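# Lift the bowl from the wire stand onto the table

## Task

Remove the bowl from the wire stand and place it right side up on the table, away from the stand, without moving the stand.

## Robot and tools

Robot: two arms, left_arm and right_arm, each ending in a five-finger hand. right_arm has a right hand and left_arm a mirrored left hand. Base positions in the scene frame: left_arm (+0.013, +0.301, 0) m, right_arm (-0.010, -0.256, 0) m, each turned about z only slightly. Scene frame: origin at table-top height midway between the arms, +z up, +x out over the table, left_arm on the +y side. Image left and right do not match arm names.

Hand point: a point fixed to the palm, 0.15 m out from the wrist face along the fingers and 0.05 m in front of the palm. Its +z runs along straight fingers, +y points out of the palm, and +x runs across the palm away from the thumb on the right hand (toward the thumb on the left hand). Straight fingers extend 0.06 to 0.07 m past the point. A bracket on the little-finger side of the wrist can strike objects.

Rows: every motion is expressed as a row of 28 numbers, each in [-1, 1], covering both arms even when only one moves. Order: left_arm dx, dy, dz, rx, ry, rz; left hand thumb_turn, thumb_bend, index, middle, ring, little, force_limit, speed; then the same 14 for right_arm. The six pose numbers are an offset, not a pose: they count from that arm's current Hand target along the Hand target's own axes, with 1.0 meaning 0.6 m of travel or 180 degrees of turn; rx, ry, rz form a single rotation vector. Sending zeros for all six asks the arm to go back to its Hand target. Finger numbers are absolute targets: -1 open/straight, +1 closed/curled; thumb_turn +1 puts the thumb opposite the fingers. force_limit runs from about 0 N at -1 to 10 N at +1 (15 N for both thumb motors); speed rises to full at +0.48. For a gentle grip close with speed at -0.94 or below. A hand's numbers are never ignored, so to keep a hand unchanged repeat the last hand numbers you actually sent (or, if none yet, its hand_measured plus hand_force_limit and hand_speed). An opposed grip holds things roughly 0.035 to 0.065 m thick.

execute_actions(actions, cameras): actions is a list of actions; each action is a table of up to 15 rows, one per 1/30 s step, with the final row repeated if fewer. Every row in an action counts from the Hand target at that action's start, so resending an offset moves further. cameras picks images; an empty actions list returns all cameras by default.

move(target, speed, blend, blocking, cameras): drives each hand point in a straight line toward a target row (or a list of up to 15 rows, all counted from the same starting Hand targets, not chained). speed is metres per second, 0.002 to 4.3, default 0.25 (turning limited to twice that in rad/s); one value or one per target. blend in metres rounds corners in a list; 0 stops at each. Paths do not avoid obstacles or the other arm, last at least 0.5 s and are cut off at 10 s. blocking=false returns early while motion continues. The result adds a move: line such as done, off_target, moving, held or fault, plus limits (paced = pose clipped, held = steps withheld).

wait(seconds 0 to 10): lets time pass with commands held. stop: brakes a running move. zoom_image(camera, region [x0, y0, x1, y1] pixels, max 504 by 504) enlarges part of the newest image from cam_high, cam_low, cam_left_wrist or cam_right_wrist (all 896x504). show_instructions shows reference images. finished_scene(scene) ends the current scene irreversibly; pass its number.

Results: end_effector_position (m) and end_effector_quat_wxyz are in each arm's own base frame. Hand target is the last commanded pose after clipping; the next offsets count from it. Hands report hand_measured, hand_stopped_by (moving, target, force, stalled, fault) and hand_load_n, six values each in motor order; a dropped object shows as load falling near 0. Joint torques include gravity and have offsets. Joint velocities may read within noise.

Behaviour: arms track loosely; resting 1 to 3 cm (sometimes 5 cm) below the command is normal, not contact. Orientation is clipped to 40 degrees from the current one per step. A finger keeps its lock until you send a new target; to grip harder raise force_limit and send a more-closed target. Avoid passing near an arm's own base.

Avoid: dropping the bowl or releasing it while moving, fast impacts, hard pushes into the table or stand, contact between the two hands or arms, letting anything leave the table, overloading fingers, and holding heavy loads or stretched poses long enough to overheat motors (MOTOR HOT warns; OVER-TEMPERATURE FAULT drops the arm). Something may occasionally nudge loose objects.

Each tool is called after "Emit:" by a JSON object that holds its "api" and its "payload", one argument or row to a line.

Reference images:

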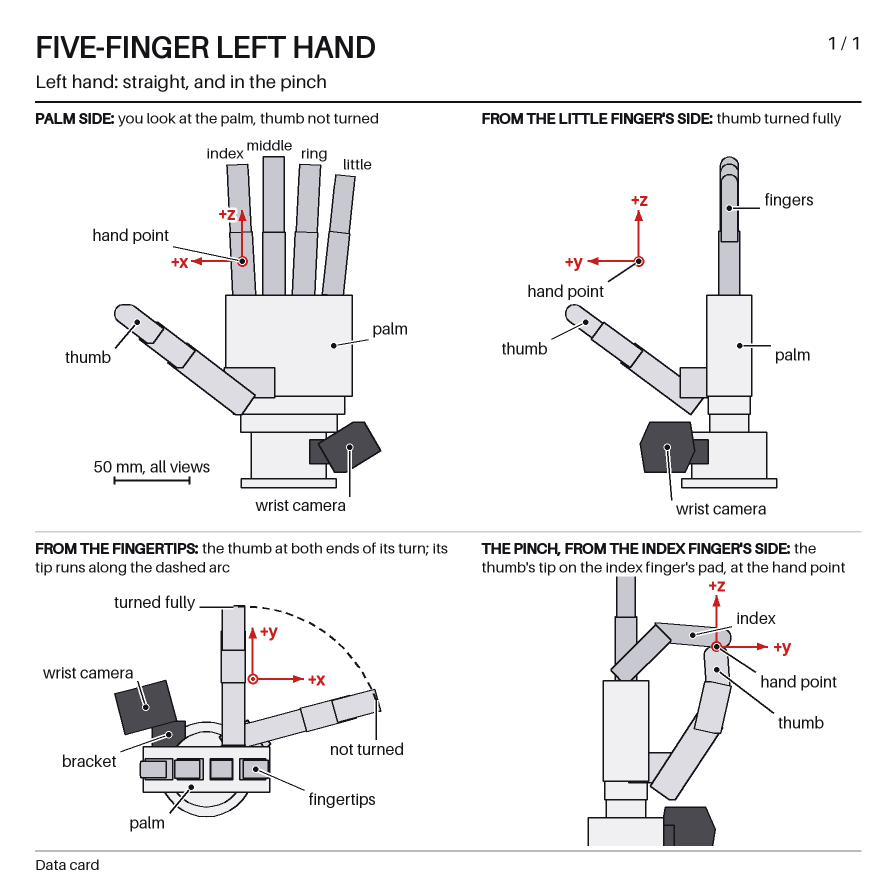

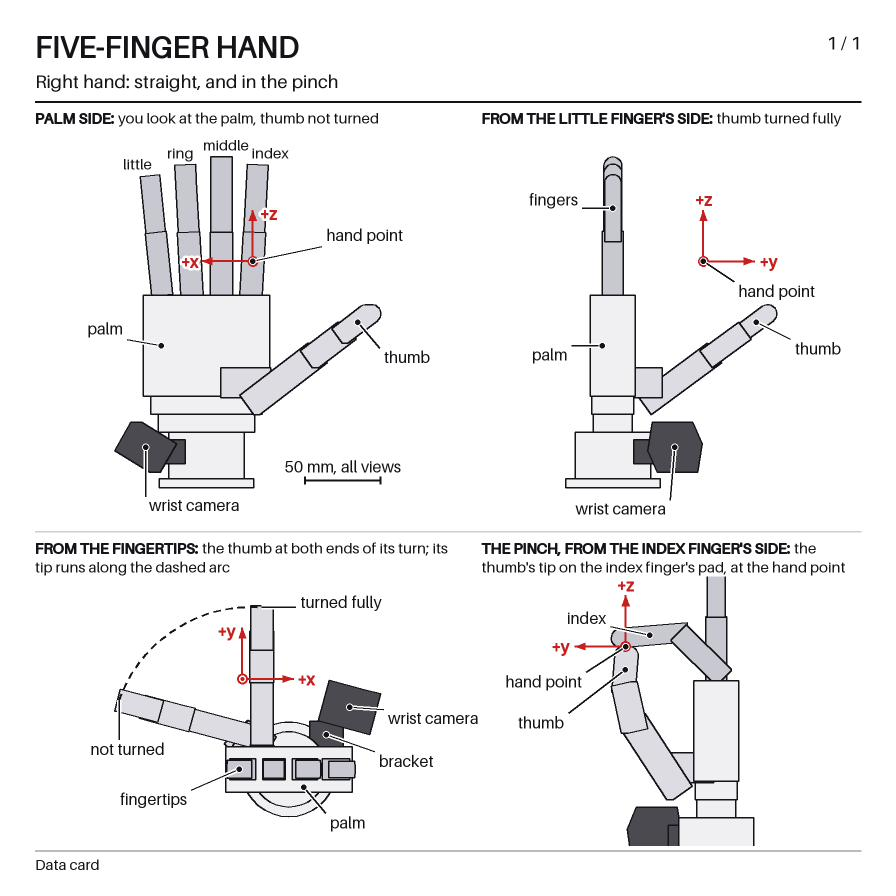

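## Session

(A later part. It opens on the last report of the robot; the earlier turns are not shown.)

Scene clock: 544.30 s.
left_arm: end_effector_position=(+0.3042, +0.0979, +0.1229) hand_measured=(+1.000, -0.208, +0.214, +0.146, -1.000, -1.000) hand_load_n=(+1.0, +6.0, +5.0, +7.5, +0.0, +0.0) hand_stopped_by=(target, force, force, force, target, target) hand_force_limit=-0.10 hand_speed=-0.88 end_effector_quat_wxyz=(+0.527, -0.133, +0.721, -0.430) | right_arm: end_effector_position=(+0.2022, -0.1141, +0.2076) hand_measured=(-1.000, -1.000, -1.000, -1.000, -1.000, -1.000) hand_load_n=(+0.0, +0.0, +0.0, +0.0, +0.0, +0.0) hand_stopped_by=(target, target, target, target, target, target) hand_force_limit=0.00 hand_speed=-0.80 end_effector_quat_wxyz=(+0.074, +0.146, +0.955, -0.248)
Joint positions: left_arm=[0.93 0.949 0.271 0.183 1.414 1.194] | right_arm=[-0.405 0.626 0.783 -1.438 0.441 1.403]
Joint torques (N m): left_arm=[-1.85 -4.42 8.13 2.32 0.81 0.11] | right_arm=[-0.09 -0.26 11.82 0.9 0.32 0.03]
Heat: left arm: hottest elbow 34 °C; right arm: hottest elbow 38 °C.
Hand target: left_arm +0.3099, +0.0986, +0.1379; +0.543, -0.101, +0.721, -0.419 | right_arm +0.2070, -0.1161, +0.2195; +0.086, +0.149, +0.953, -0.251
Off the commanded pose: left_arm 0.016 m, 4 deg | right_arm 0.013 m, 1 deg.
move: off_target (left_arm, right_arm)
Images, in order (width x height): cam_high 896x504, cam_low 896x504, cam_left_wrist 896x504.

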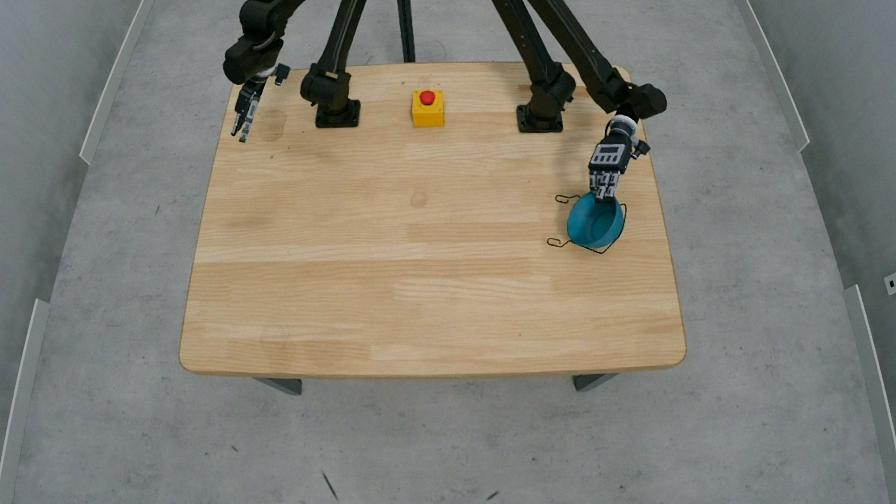

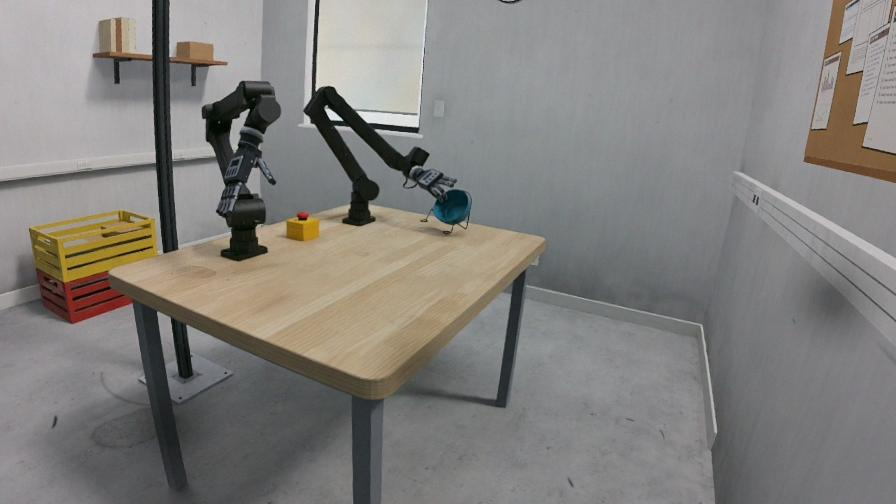

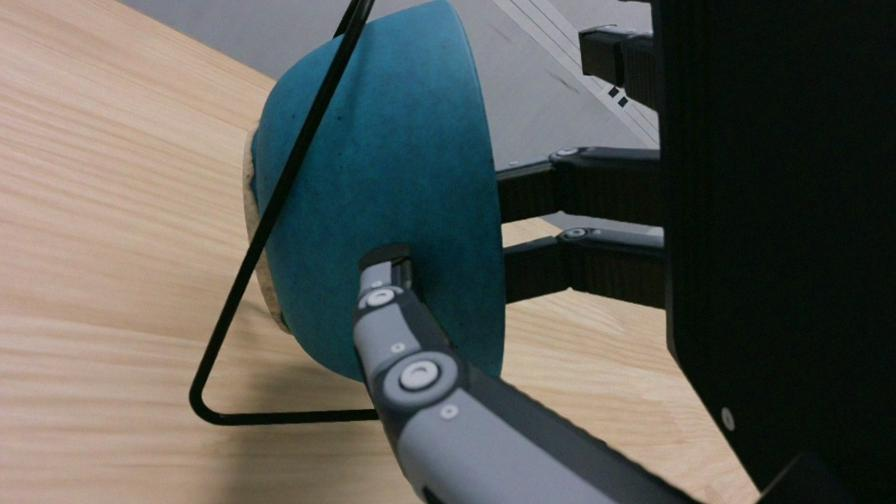

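Emit:
{"api": "move", "payload": {
  "target": [0.0128,0.1092,-0.0097,0,0,0,1,0.3,0.6,0.6,-1,-1,-0.1,-0.88,0,0,0,0,0,0,-1,-1,-1,-1,-1,-1,0,-0.8],
  "speed": 0.06,
  "cameras": ["cam_high","cam_low","cam_left_wrist"]
}}

Emit:
{"api": "zoom_image", "payload": {
  "camera": "cam_high",
  "region": [530, 150, 670, 290]
}}

Emit:
{"api": "zoom_image", "payload": {
  "camera": "cam_low",
  "region": [390, 150, 510, 260]
}}

Scene clock: 625.00 s.
left_arm: end_effector_position=(+0.3081, +0.1131, +0.0720) hand_measured=(+1.000, -0.208, +0.214, +0.146, -1.000, -1.000) hand_load_n=(+0.5, +7.0, +4.0, +5.0, +0.0, -0.5) hand_stopped_by=(target, force, force, force, target, target) hand_force_limit=-0.10 hand_speed=-0.88 end_effector_quat_wxyz=(+0.520, -0.126, +0.718, -0.446) | right_arm: end_effector_position=(+0.2022, -0.1141, +0.2076) hand_measured=(-1.000, -1.000, -1.000, -1.000, -1.000, -1.000) hand_load_n=(+0.0, +0.0, +0.0, +0.0, +0.0, +0.0) hand_stopped_by=(target, target, target, target, target, target) hand_force_limit=0.00 hand_speed=-0.80 end_effector_quat_wxyz=(+0.074, +0.146, +0.955, -0.248)
Joint positions: left_arm=[0.965 1.246 0.285 0.253 1.476 1.395] | right_arm=[-0.405 0.626 0.783 -1.438 0.441 1.403]
Joint torques (N m): left_arm=[0.09 -4.07 9.58 1.76 0.45 0.23] | right_arm=[-0.03 -0.44 11.82 0.79 0.34 0.07]
Heat: left arm: hottest elbow 32 °C; right arm: hottest elbow 38 °C.
Hand target: left_arm +0.3221, +0.1381, +0.0861; +0.543, -0.101, +0.721, -0.419 | right_arm +0.2070, -0.1161, +0.2195; +0.086, +0.149, +0.953, -0.251
Off the commanded pose: left_arm 0.032 m, 5 deg | right_arm 0.013 m, 1 deg.
move: off_target (left_arm, right_arm)
Images, in order (width x height): cam_high 896x504, cam_low 896x504, cam_left_wrist 896x504.

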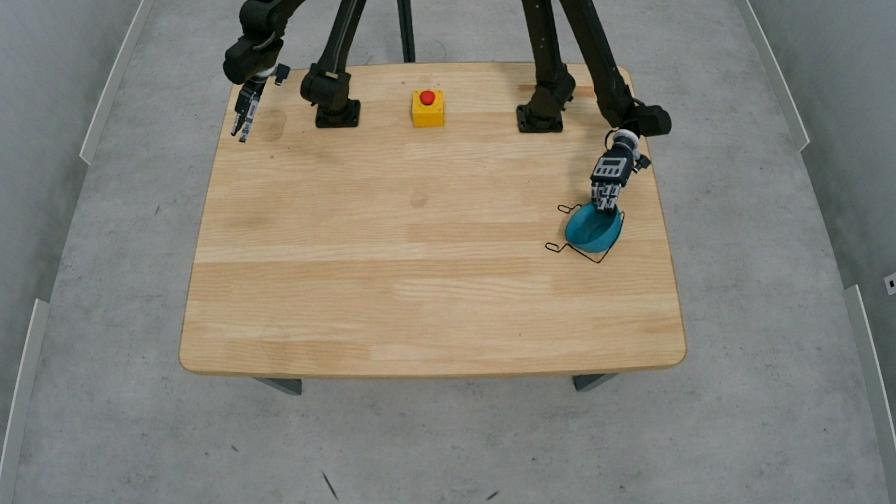

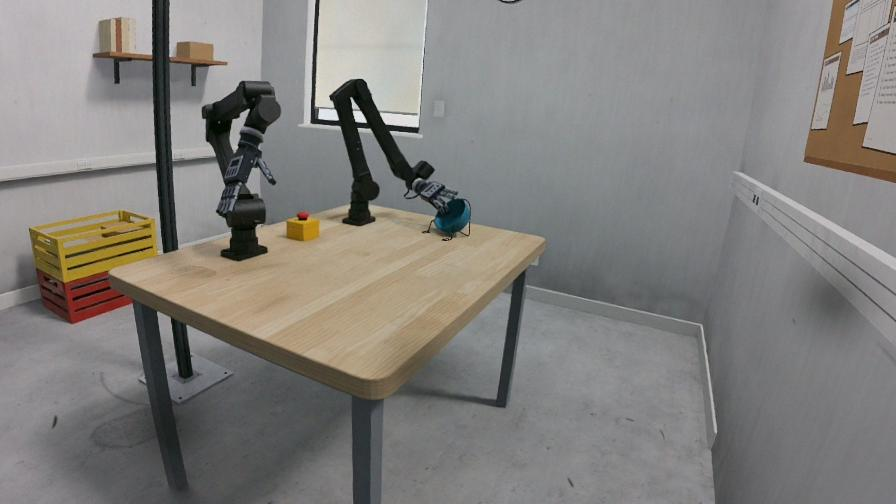

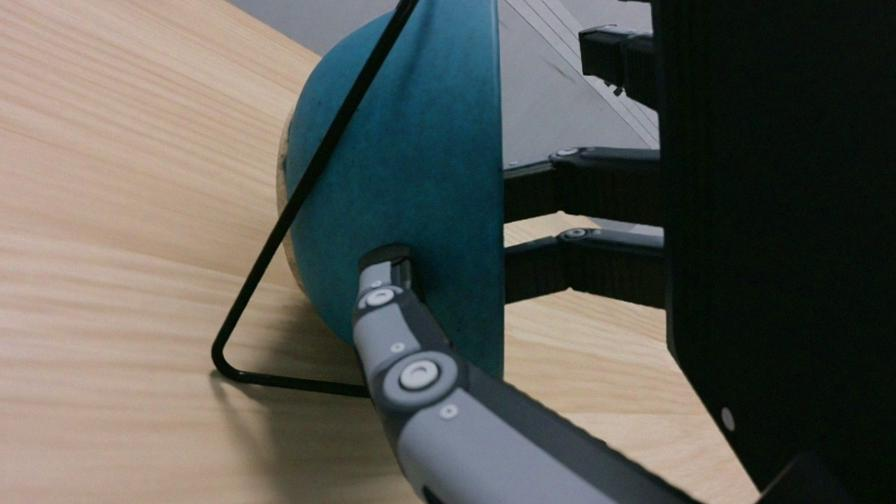

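Scaled by 3.600 from the camera's 896x504 image, which has a finer 1280x720 frame.

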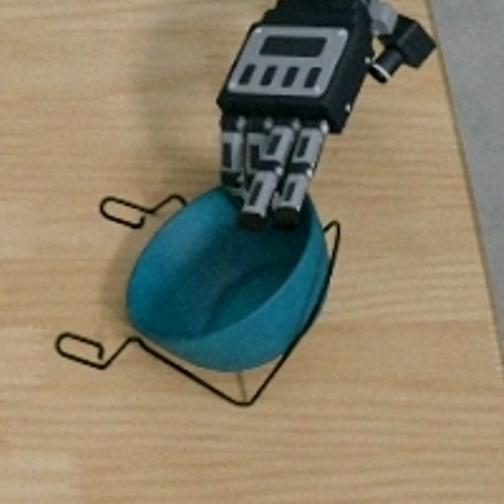

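Scaled by 4.200 from the camera's 896x504 image, which has a finer 1280x720 frame.

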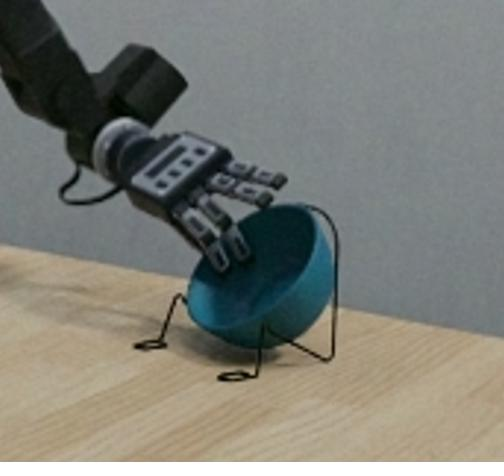

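Emit:
{"api": "move", "payload": {
  "target": [
    [-0.0242,0.0122,-0.002,0,0,0,1,0.3,0.6,0.6,-1,-1,-0.1,-0.88,0,0,0,0,0,0,-1,-1,-1,-1,-1,-1,0,-0.8],
    [-0.0147,-0.0185,0.003,0.0241,-0.0119,-0.136,1,0.3,0.6,0.6,-1,-1,-0.1,-0.88,0,0,0,0,0,0,-1,-1,-1,-1,-1,-1,0,-0.8]
  ],
  "speed": 0.08,
  "cameras": ["cam_high","cam_low","cam_left_wrist"]
}}

Emit:
{"api": "zoom_image", "payload": {
  "camera": "cam_high",
  "region": [530, 150, 670, 290]
}}

Emit:
{"api": "zoom_image", "payload": {
  "camera": "cam_low",
  "region": [390, 150, 510, 260]
}}

Scene clock: 662.43 s.
left_arm: end_effector_position=(+0.3163, +0.1212, +0.0879) hand_measured=(+1.000, -0.208, +0.214, +0.148, -1.000, -1.000) hand_load_n=(+0.0, +3.5, +9.0, +1.5, +0.0, +0.0) hand_stopped_by=(target, force, force, force, target, target) hand_force_limit=-0.10 hand_speed=-0.88 end_effector_quat_wxyz=(+0.428, -0.242, +0.674, -0.552) | right_arm: end_effector_position=(+0.2022, -0.1141, +0.2076) hand_measured=(-1.000, -1.000, -1.000, -1.000, -1.000, -1.000) hand_load_n=(+0.0, +0.0, +0.0, +0.0, +0.0, +0.0) hand_stopped_by=(target, target, target, target, target, target) hand_force_limit=0.00 hand_speed=-0.80 end_effector_quat_wxyz=(+0.074, +0.146, +0.955, -0.248)
Joint positions: left_arm=[0.973 1.339 0.392 0.289 1.531 0.972] | right_arm=[-0.405 0.626 0.783 -1.438 0.441 1.403]
Joint torques (N m): left_arm=[0.15 -6.01 8.38 1.68 1 -0.14] | right_arm=[0.5 -0.38 11.74 0.65 0.35 0.06]
Heat: left arm: hottest elbow 34 °C; right arm: hottest elbow 38 °C.
Hand target: left_arm +0.3236, +0.1355, +0.1001; +0.458, -0.239, +0.656, -0.550 | right_arm +0.2070, -0.1161, +0.2195; +0.086, +0.149, +0.953, -0.251
Off the commanded pose: left_arm 0.020 m, 4 deg | right_arm 0.013 m, 1 deg.
move: off_target (left_arm, right_arm)
Images, in order (width x height): cam_high 896x504, cam_low 896x504, cam_left_wrist 896x504.

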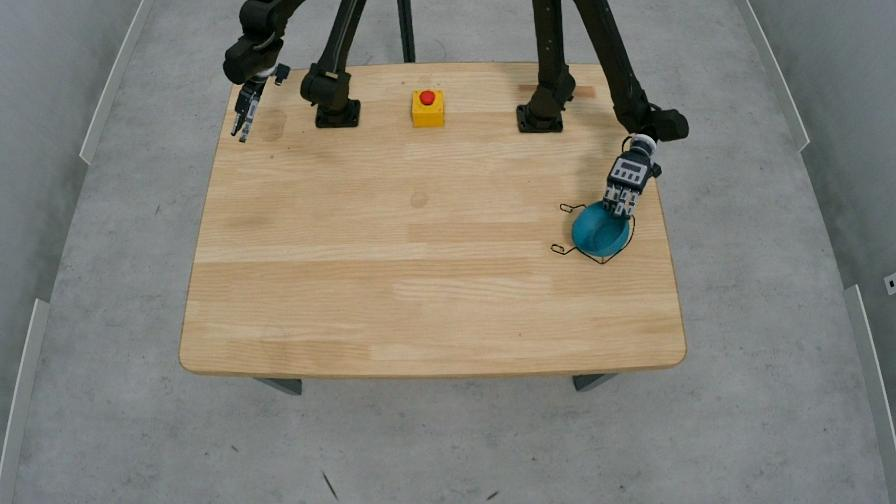

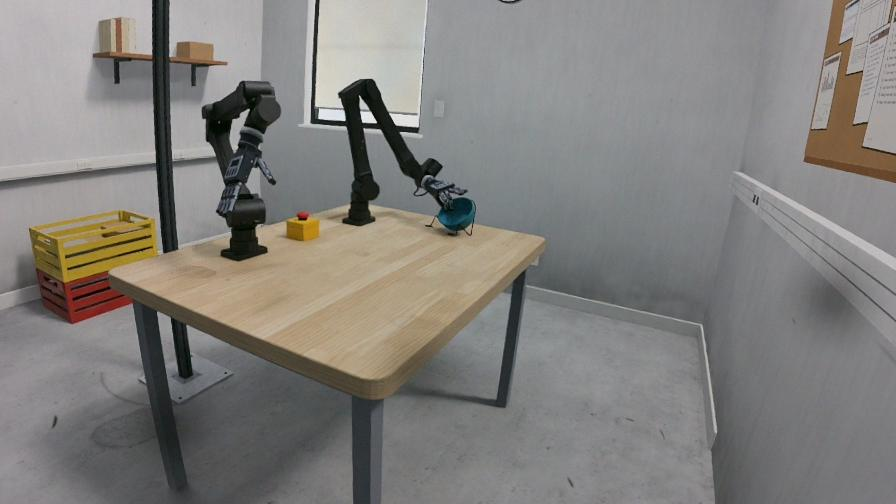

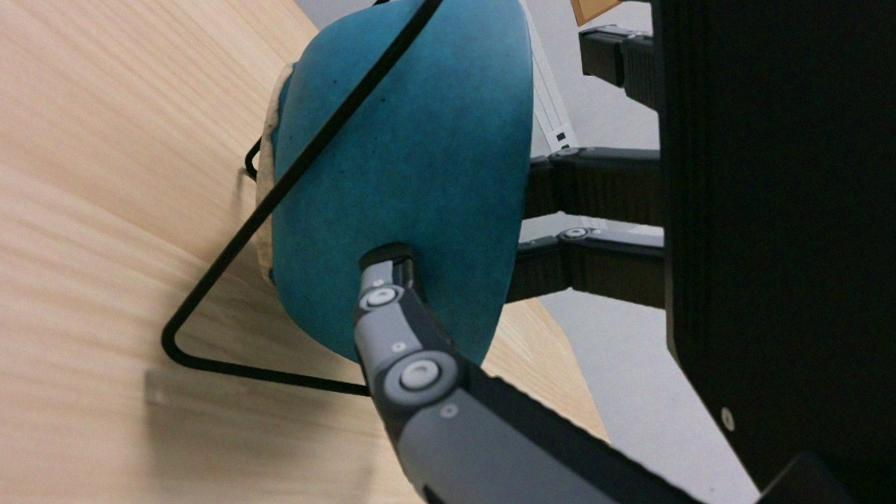

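Scaled by 3.600 from the camera's 896x504 image, which has a finer 1280x720 frame.

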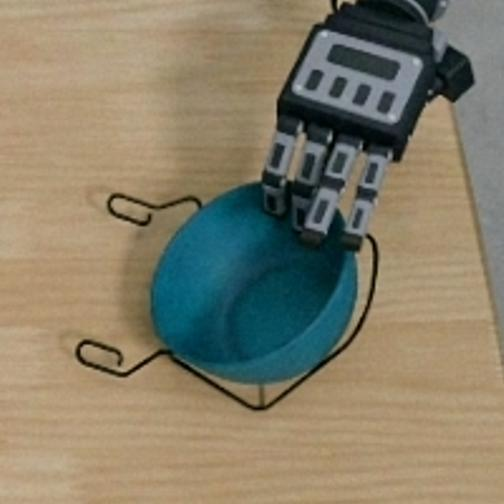

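Scaled by 4.200 from the camera's 896x504 image, which has a finer 1280x720 frame.

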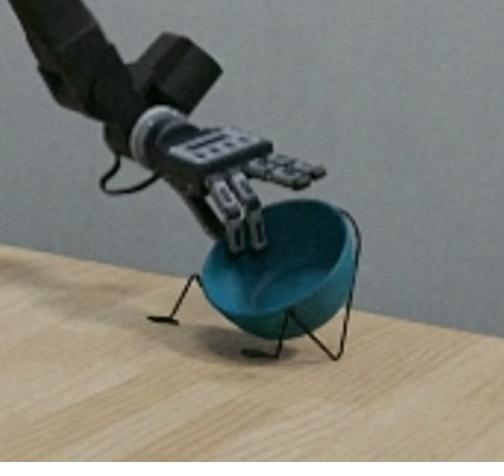

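Emit:
{"api": "move", "payload": {
  "target": [0.0405,-0.032,0.01,0,0,0,1,0.3,0.6,0.6,-1,-1,-0.1,-0.88,0,0,0,0,0,0,-1,-1,-1,-1,-1,-1,0,-0.8],
  "speed": 0.06,
  "cameras": ["cam_high","cam_low","cam_left_wrist"]
}}

Emit:
{"api": "zoom_image", "payload": {
  "camera": "cam_high",
  "region": [530, 150, 670, 290]
}}

Emit:
{"api": "zoom_image", "payload": {
  "camera": "cam_low",
  "region": [390, 150, 510, 260]
}}

Scene clock: 699.37 s.
left_arm: end_effector_position=(+0.3091, +0.1083, +0.1001) hand_measured=(+1.000, -0.208, +0.214, +0.148, -1.000, -1.000) hand_load_n=(+1.0, +7.5, +7.0, +4.0, +0.0, +0.0) hand_stopped_by=(target, force, force, force, target, target) hand_force_limit=-0.10 hand_speed=-0.88 end_effector_quat_wxyz=(+0.430, -0.259, +0.671, -0.547) | right_arm: end_effector_position=(+0.2022, -0.1141, +0.2076) hand_measured=(-1.000, -1.000, -1.000, -1.000, -1.000, -1.000) hand_load_n=(+0.0, +0.0, +0.0, +0.0, +0.0, +0.0) hand_stopped_by=(target, target, target, target, target, target) hand_force_limit=0.00 hand_speed=-0.80 end_effector_quat_wxyz=(+0.074, +0.146, +0.955, -0.248)
Joint positions: left_arm=[0.966 1.253 0.325 0.47 1.495 0.754] | right_arm=[-0.405 0.626 0.783 -1.438 0.441 1.403]
Joint torques (N m): left_arm=[-1.79 -6.48 6.17 2.35 0.78 -0.03] | right_arm=[-0.62 -0.62 11.79 0.68 0.38 -0.01]
Heat: left arm: hottest elbow 33 °C; right arm: hottest elbow 38 °C.
Hand target: left_arm +0.3139, +0.1074, +0.1100; +0.458, -0.239, +0.656, -0.550 | right_arm +0.2070, -0.1161, +0.2195; +0.086, +0.149, +0.953, -0.251
Off the commanded pose: left_arm 0.011 m, 4 deg | right_arm 0.013 m, 1 deg.
move: off_target (left_arm, right_arm)
Images, in order (width x height): cam_high 896x504, cam_low 896x504, cam_left_wrist 896x504.

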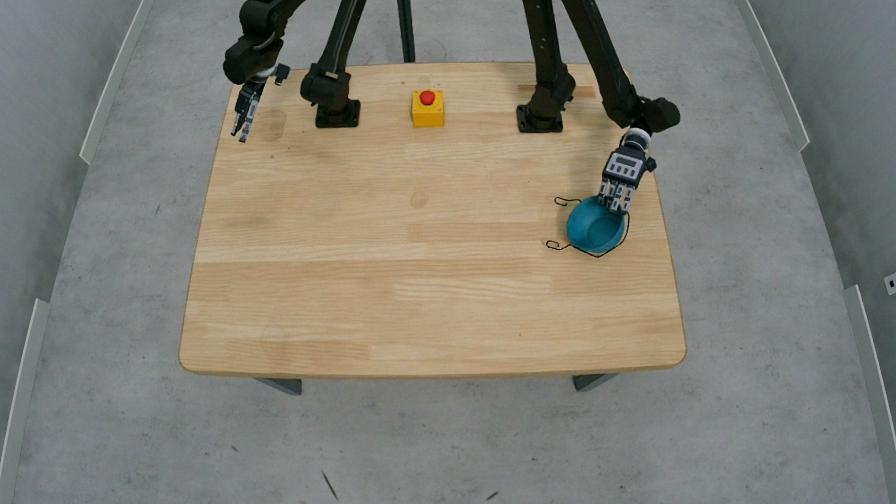

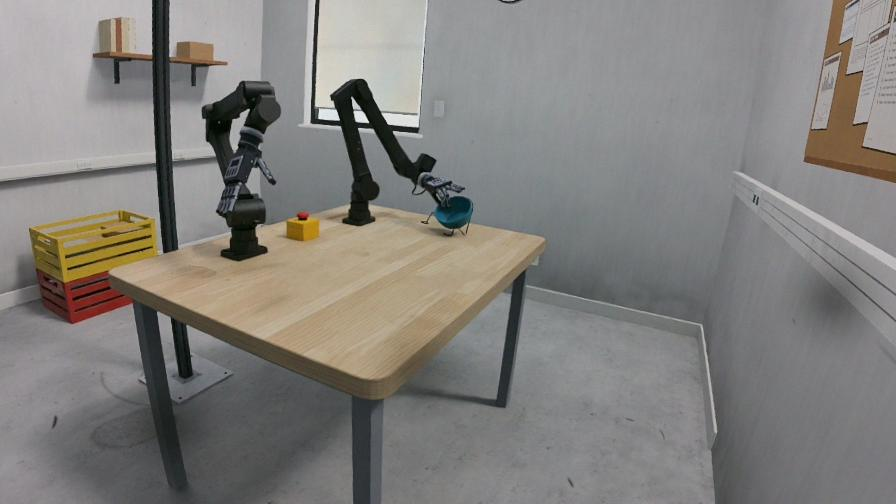

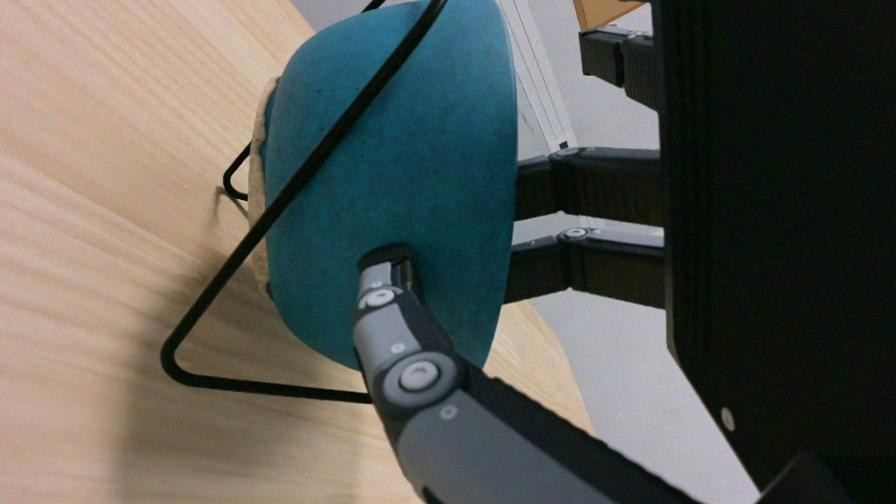

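Scaled by 3.600 from the camera's 896x504 image, which has a finer 1280x720 frame.

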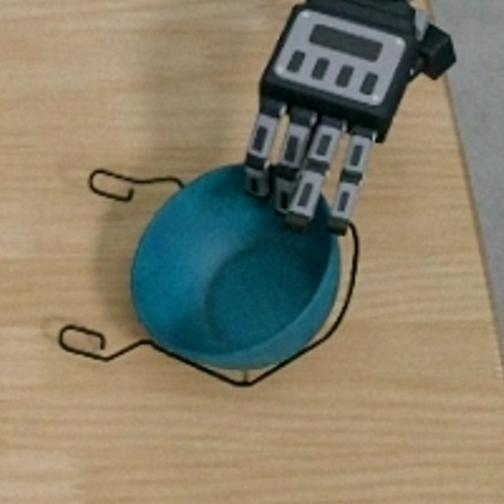

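Scaled by 4.200 from the camera's 896x504 image, which has a finer 1280x720 frame.

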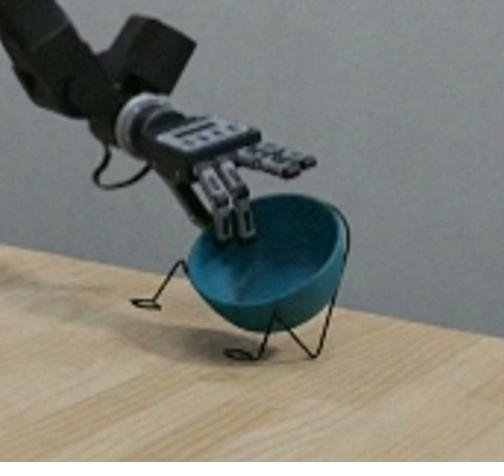

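Emit:
{"api": "move", "payload": {
  "target": [
    [0.0,0.0,0.0,-0.0241,0.0119,0.136,1,0.3,0.6,0.6,-1,-1,-0.1,-0.88,0,0,0,0,0,0,-1,-1,-1,-1,-1,-1,0,-0.8],
    [-0.05,0.05,-0.015,-0.0241,0.0119,0.136,1,0.3,0.6,0.6,-1,-1,-0.1,-0.88,0,0,0,0,0,0,-1,-1,-1,-1,-1,-1,0,-0.8]
  ],
  "speed": 0.08,
  "cameras": ["cam_high","cam_low","cam_left_wrist"]
}}

Emit:
{"api": "zoom_image", "payload": {
  "camera": "cam_high",
  "region": [530, 150, 670, 290]
}}

Emit:
{"api": "zoom_image", "payload": {
  "camera": "cam_low",
  "region": [390, 150, 510, 260]
}}

Scene clock: 837.30 s.
left_arm: end_effector_position=(+0.3144, +0.1237, +0.0769) hand_measured=(+1.000, -0.210, +0.214, +0.148, -1.000, -1.000) hand_load_n=(+0.5, +8.5, +2.5, +4.5, +0.0, +0.0) hand_stopped_by=(target, force, force, force, target, target) hand_force_limit=-0.10 hand_speed=-0.88 end_effector_quat_wxyz=(+0.530, -0.121, +0.716, -0.438) | right_arm: end_effector_position=(+0.2022, -0.1141, +0.2076) hand_measured=(-1.000, -1.000, -1.000, -1.000, -1.000, -1.000) hand_load_n=(+0.0, +0.0, +0.0, +0.0, +0.0, +0.0) hand_stopped_by=(target, target, target, target, target, target) hand_force_limit=0.00 hand_speed=-0.80 end_effector_quat_wxyz=(+0.074, +0.146, +0.955, -0.248)
Joint positions: left_arm=[0.968 1.269 0.294 0.361 1.474 1.325] | right_arm=[-0.405 0.626 0.783 -1.438 0.441 1.403]
Joint torques (N m): left_arm=[-0.03 -4.95 9.44 0.95 0.53 0.16] | right_arm=[-0.26 -0.79 11.7 0.75 0.32 0.03]
Heat: left arm: hottest elbow 30 °C; right arm: hottest elbow 39 °C.
Hand target: left_arm +0.3258, +0.1447, +0.0917; +0.543, -0.101, +0.721, -0.419 | right_arm +0.2070, -0.1161, +0.2195; +0.086, +0.149, +0.953, -0.251
Off the commanded pose: left_arm 0.028 m, 3 deg | right_arm 0.013 m, 1 deg.
move: off_target (left_arm, right_arm)
Images, in order (width x height): cam_high 896x504, cam_low 896x504, cam_left_wrist 896x504.

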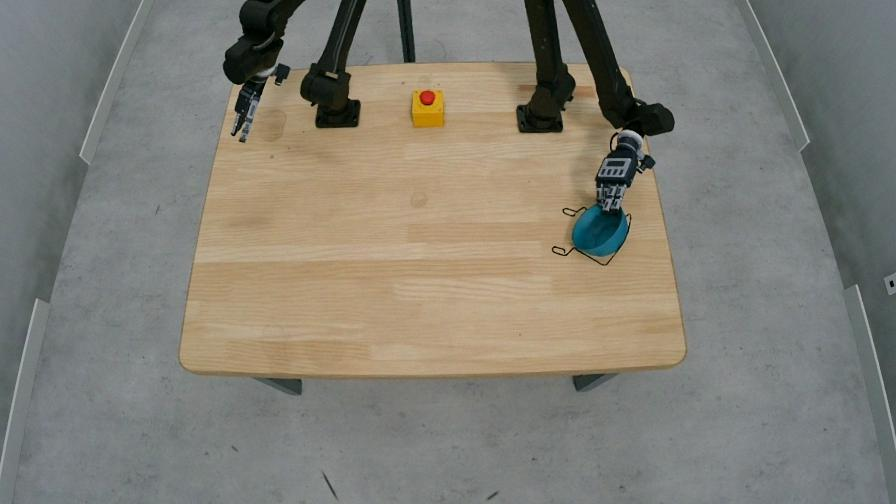

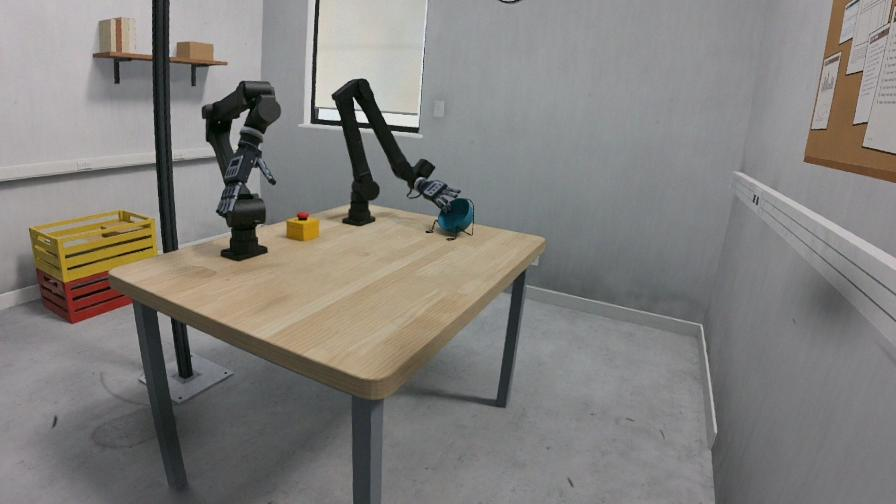

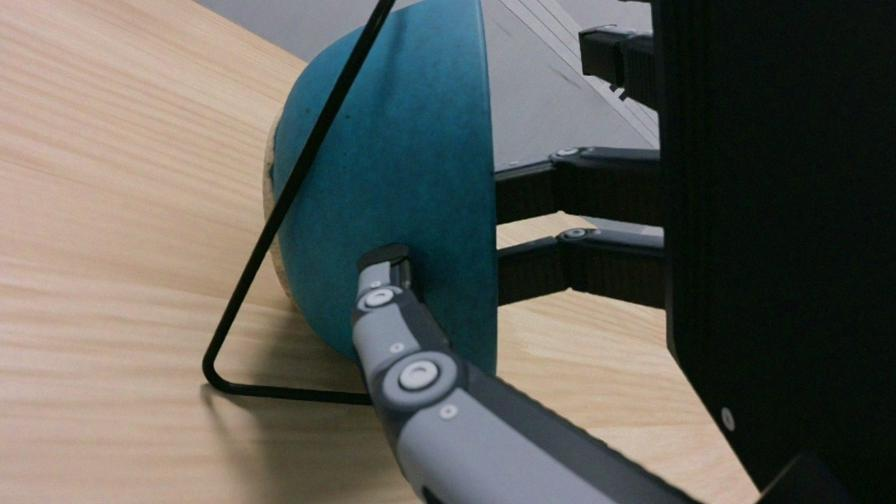

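Scaled by 3.600 from the camera's 896x504 image, which has a finer 1280x720 frame.

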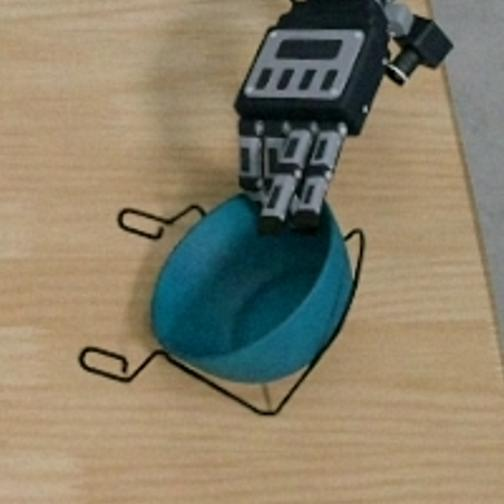

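Scaled by 4.200 from the camera's 896x504 image, which has a finer 1280x720 frame.

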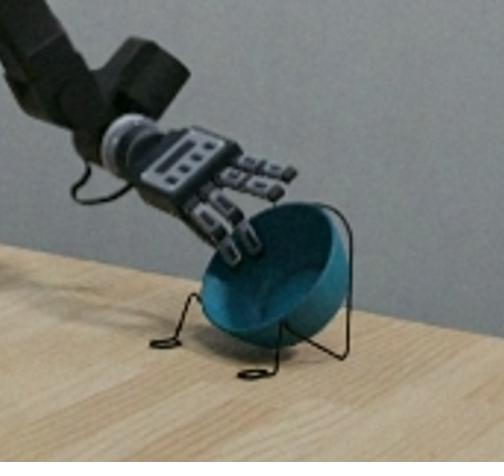

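Emit:
{"api": "move", "payload": {
  "target": [0,0,0,0,0,0,1,-0.5,-0.1,-0.1,-1,-1,-0.5,-0.88,0,0,0,0,0,0,-1,-1,-1,-1,-1,-1,0,-0.8],
  "speed": 0.05,
  "cameras": ["cam_high","cam_low","cam_left_wrist"]
}}

Emit:
{"api": "zoom_image", "payload": {
  "camera": "cam_high",
  "region": [530, 150, 670, 290]
}}

Emit:
{"api": "zoom_image", "payload": {
  "camera": "cam_low",
  "region": [390, 150, 510, 260]
}}

Scene clock: 866.70 s.
left_arm: end_effector_position=(+0.3166, +0.1270, +0.0796) hand_measured=(+1.000, -0.500, -0.100, -0.100, -1.000, -1.000) hand_load_n=(+0.0, +0.0, +0.0, +0.0, +0.0, +0.0) hand_stopped_by=(target, target, target, target, target, target) hand_force_limit=-0.50 hand_speed=-0.88 end_effector_quat_wxyz=(+0.533, -0.116, +0.717, -0.434) | right_arm: end_effector_position=(+0.2022, -0.1141, +0.2076) hand_measured=(-1.000, -1.000, -1.000, -1.000, -1.000, -1.000) hand_load_n=(-0.5, +0.0, +0.0, +0.0, +0.0, +0.0) hand_stopped_by=(target, target, target, target, target, target) hand_force_limit=0.00 hand_speed=-0.80 end_effector_quat_wxyz=(+0.074, +0.146, +0.955, -0.248)
Joint positions: left_arm=[0.968 1.269 0.303 0.361 1.474 1.33] | right_arm=[-0.405 0.626 0.783 -1.438 0.441 1.403]
Joint torques (N m): left_arm=[0.03 -5.3 8.55 1.06 0.53 0.09] | right_arm=[-0.21 -0.44 11.7 0.64 0.4 0.01]
Heat: left arm: hottest elbow 32 °C; right arm: hottest elbow 39 °C.
Hand target: left_arm +0.3250, +0.1438, +0.0923; +0.546, -0.103, +0.718, -0.419 (not the last commanded pose) | right_arm +0.2070, -0.1161, +0.2195; +0.086, +0.149, +0.953, -0.251
Off the commanded pose: left_arm 0.023 m, 3 deg | right_arm 0.013 m, 1 deg.
move: off_target (left_arm, right_arm)
Images, in order (width x height): cam_high 896x504, cam_low 896x504, cam_left_wrist 896x504.

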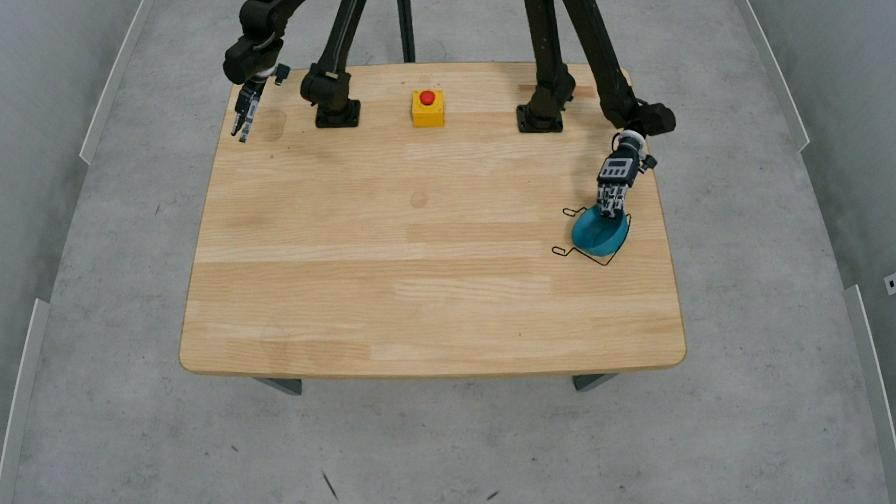

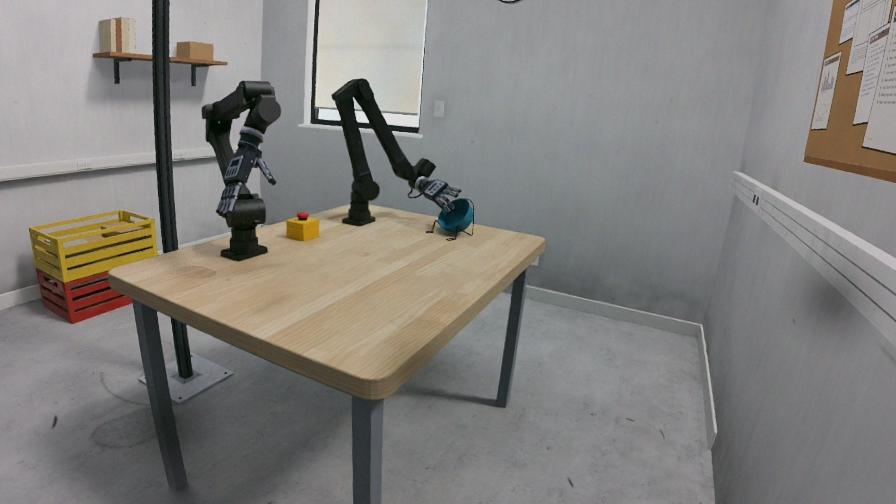

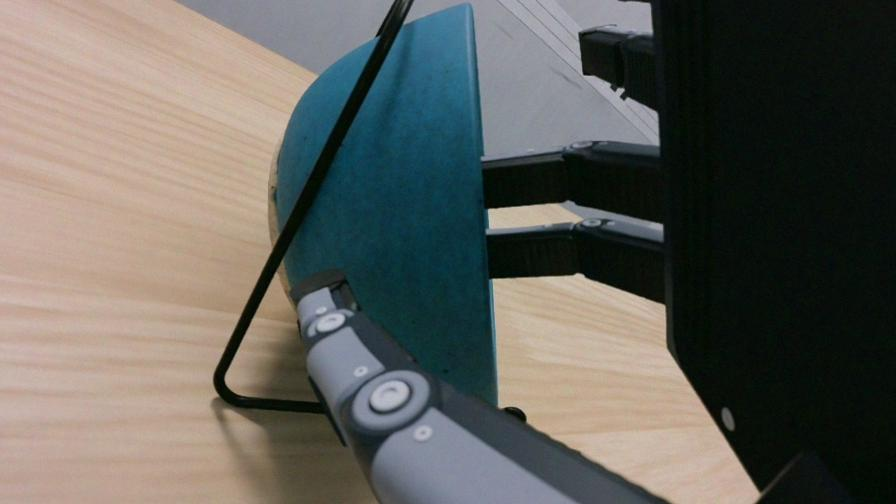

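Scaled by 3.600 from the camera's 896x504 image, which has a finer 1280x720 frame.

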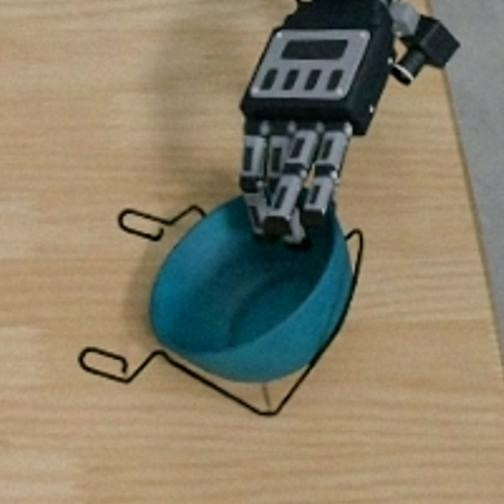

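Scaled by 4.200 from the camera's 896x504 image, which has a finer 1280x720 frame.

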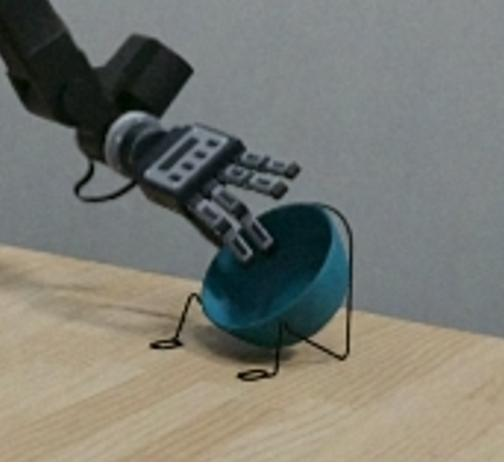

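Emit:
{"api": "move", "payload": {
  "target": [-0.0952,-0.0075,0.0008,0,0,0,1,-0.5,-0.1,-0.1,-1,-1,-0.5,-0.88,0,0,0,0,0,0,-1,-1,-1,-1,-1,-1,0,-0.8],
  "speed": 0.05,
  "cameras": ["cam_high","cam_left_wrist"]
}}

Scene clock: 893.27 s.
left_arm: end_effector_position=(+0.3370, +0.1562, +0.1146) hand_measured=(+1.000, -0.500, -0.100, -0.100, -1.000, -1.000) hand_load_n=(+0.0, +0.0, +0.0, +0.5, +0.0, +0.0) hand_stopped_by=(target, target, target, target, target, target) hand_force_limit=-0.50 hand_speed=-0.88 end_effector_quat_wxyz=(+0.530, -0.122, +0.715, -0.439) | right_arm: end_effector_position=(+0.2022, -0.1141, +0.2076) hand_measured=(-1.000, -1.000, -1.000, -1.000, -1.000, -1.000) hand_load_n=(-0.5, +0.0, +0.0, +0.0, +0.0, +0.0) hand_stopped_by=(target, target, target, target, target, target) hand_force_limit=0.00 hand_speed=-0.80 end_effector_quat_wxyz=(+0.074, +0.146, +0.955, -0.248)
Joint positions: left_arm=[0.968 1.249 0.429 0.23 1.475 1.297] | right_arm=[-0.405 0.626 0.783 -1.438 0.441 1.403]
Joint torques (N m): left_arm=[0.09 -6.83 10.32 0.79 0.52 0.1] | right_arm=[-0.03 -0.26 11.74 0.75 0.38 -0.01]
Heat: left arm: hottest elbow 32 °C; right arm: hottest elbow 39 °C.
Hand target: left_arm +0.3459, +0.1755, +0.1354; +0.546, -0.103, +0.718, -0.419 | right_arm +0.2070, -0.1161, +0.2195; +0.086, +0.149, +0.953, -0.251
Off the commanded pose: left_arm 0.030 m, 4 deg | right_arm 0.013 m, 1 deg.
move: off_target (left_arm, right_arm)
Images, in order (width x height): cam_high 896x504, cam_left_wrist 896x504.

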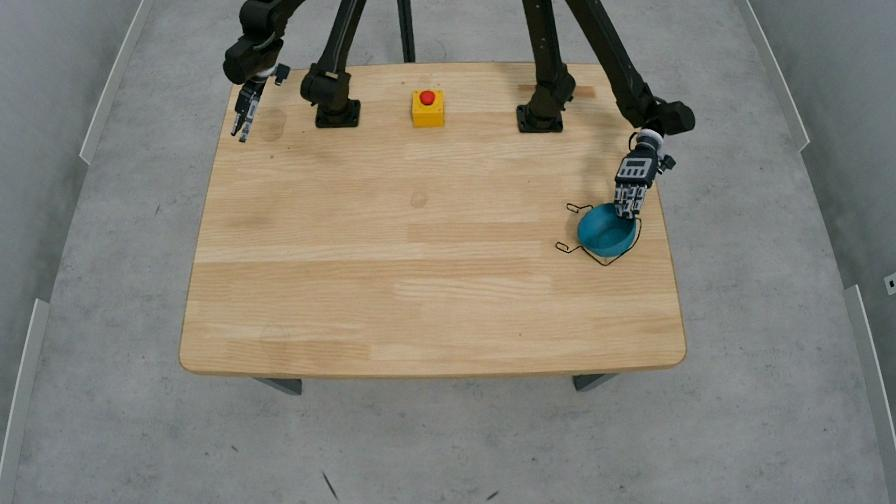

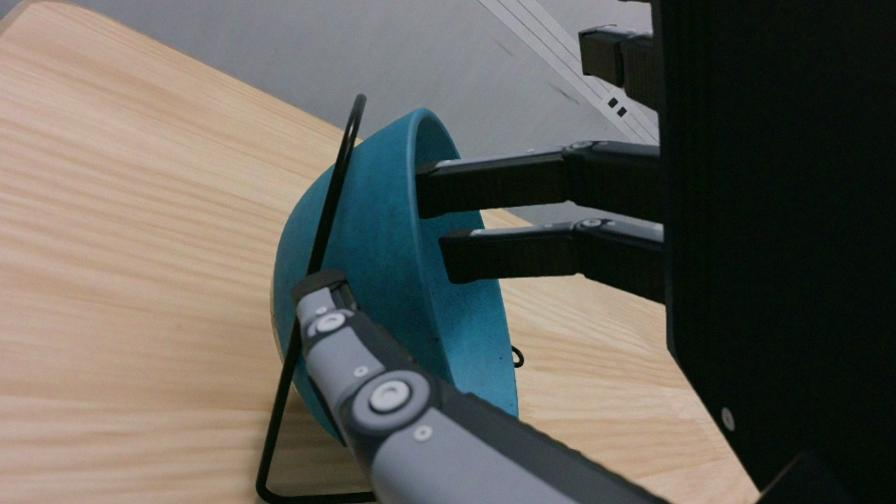

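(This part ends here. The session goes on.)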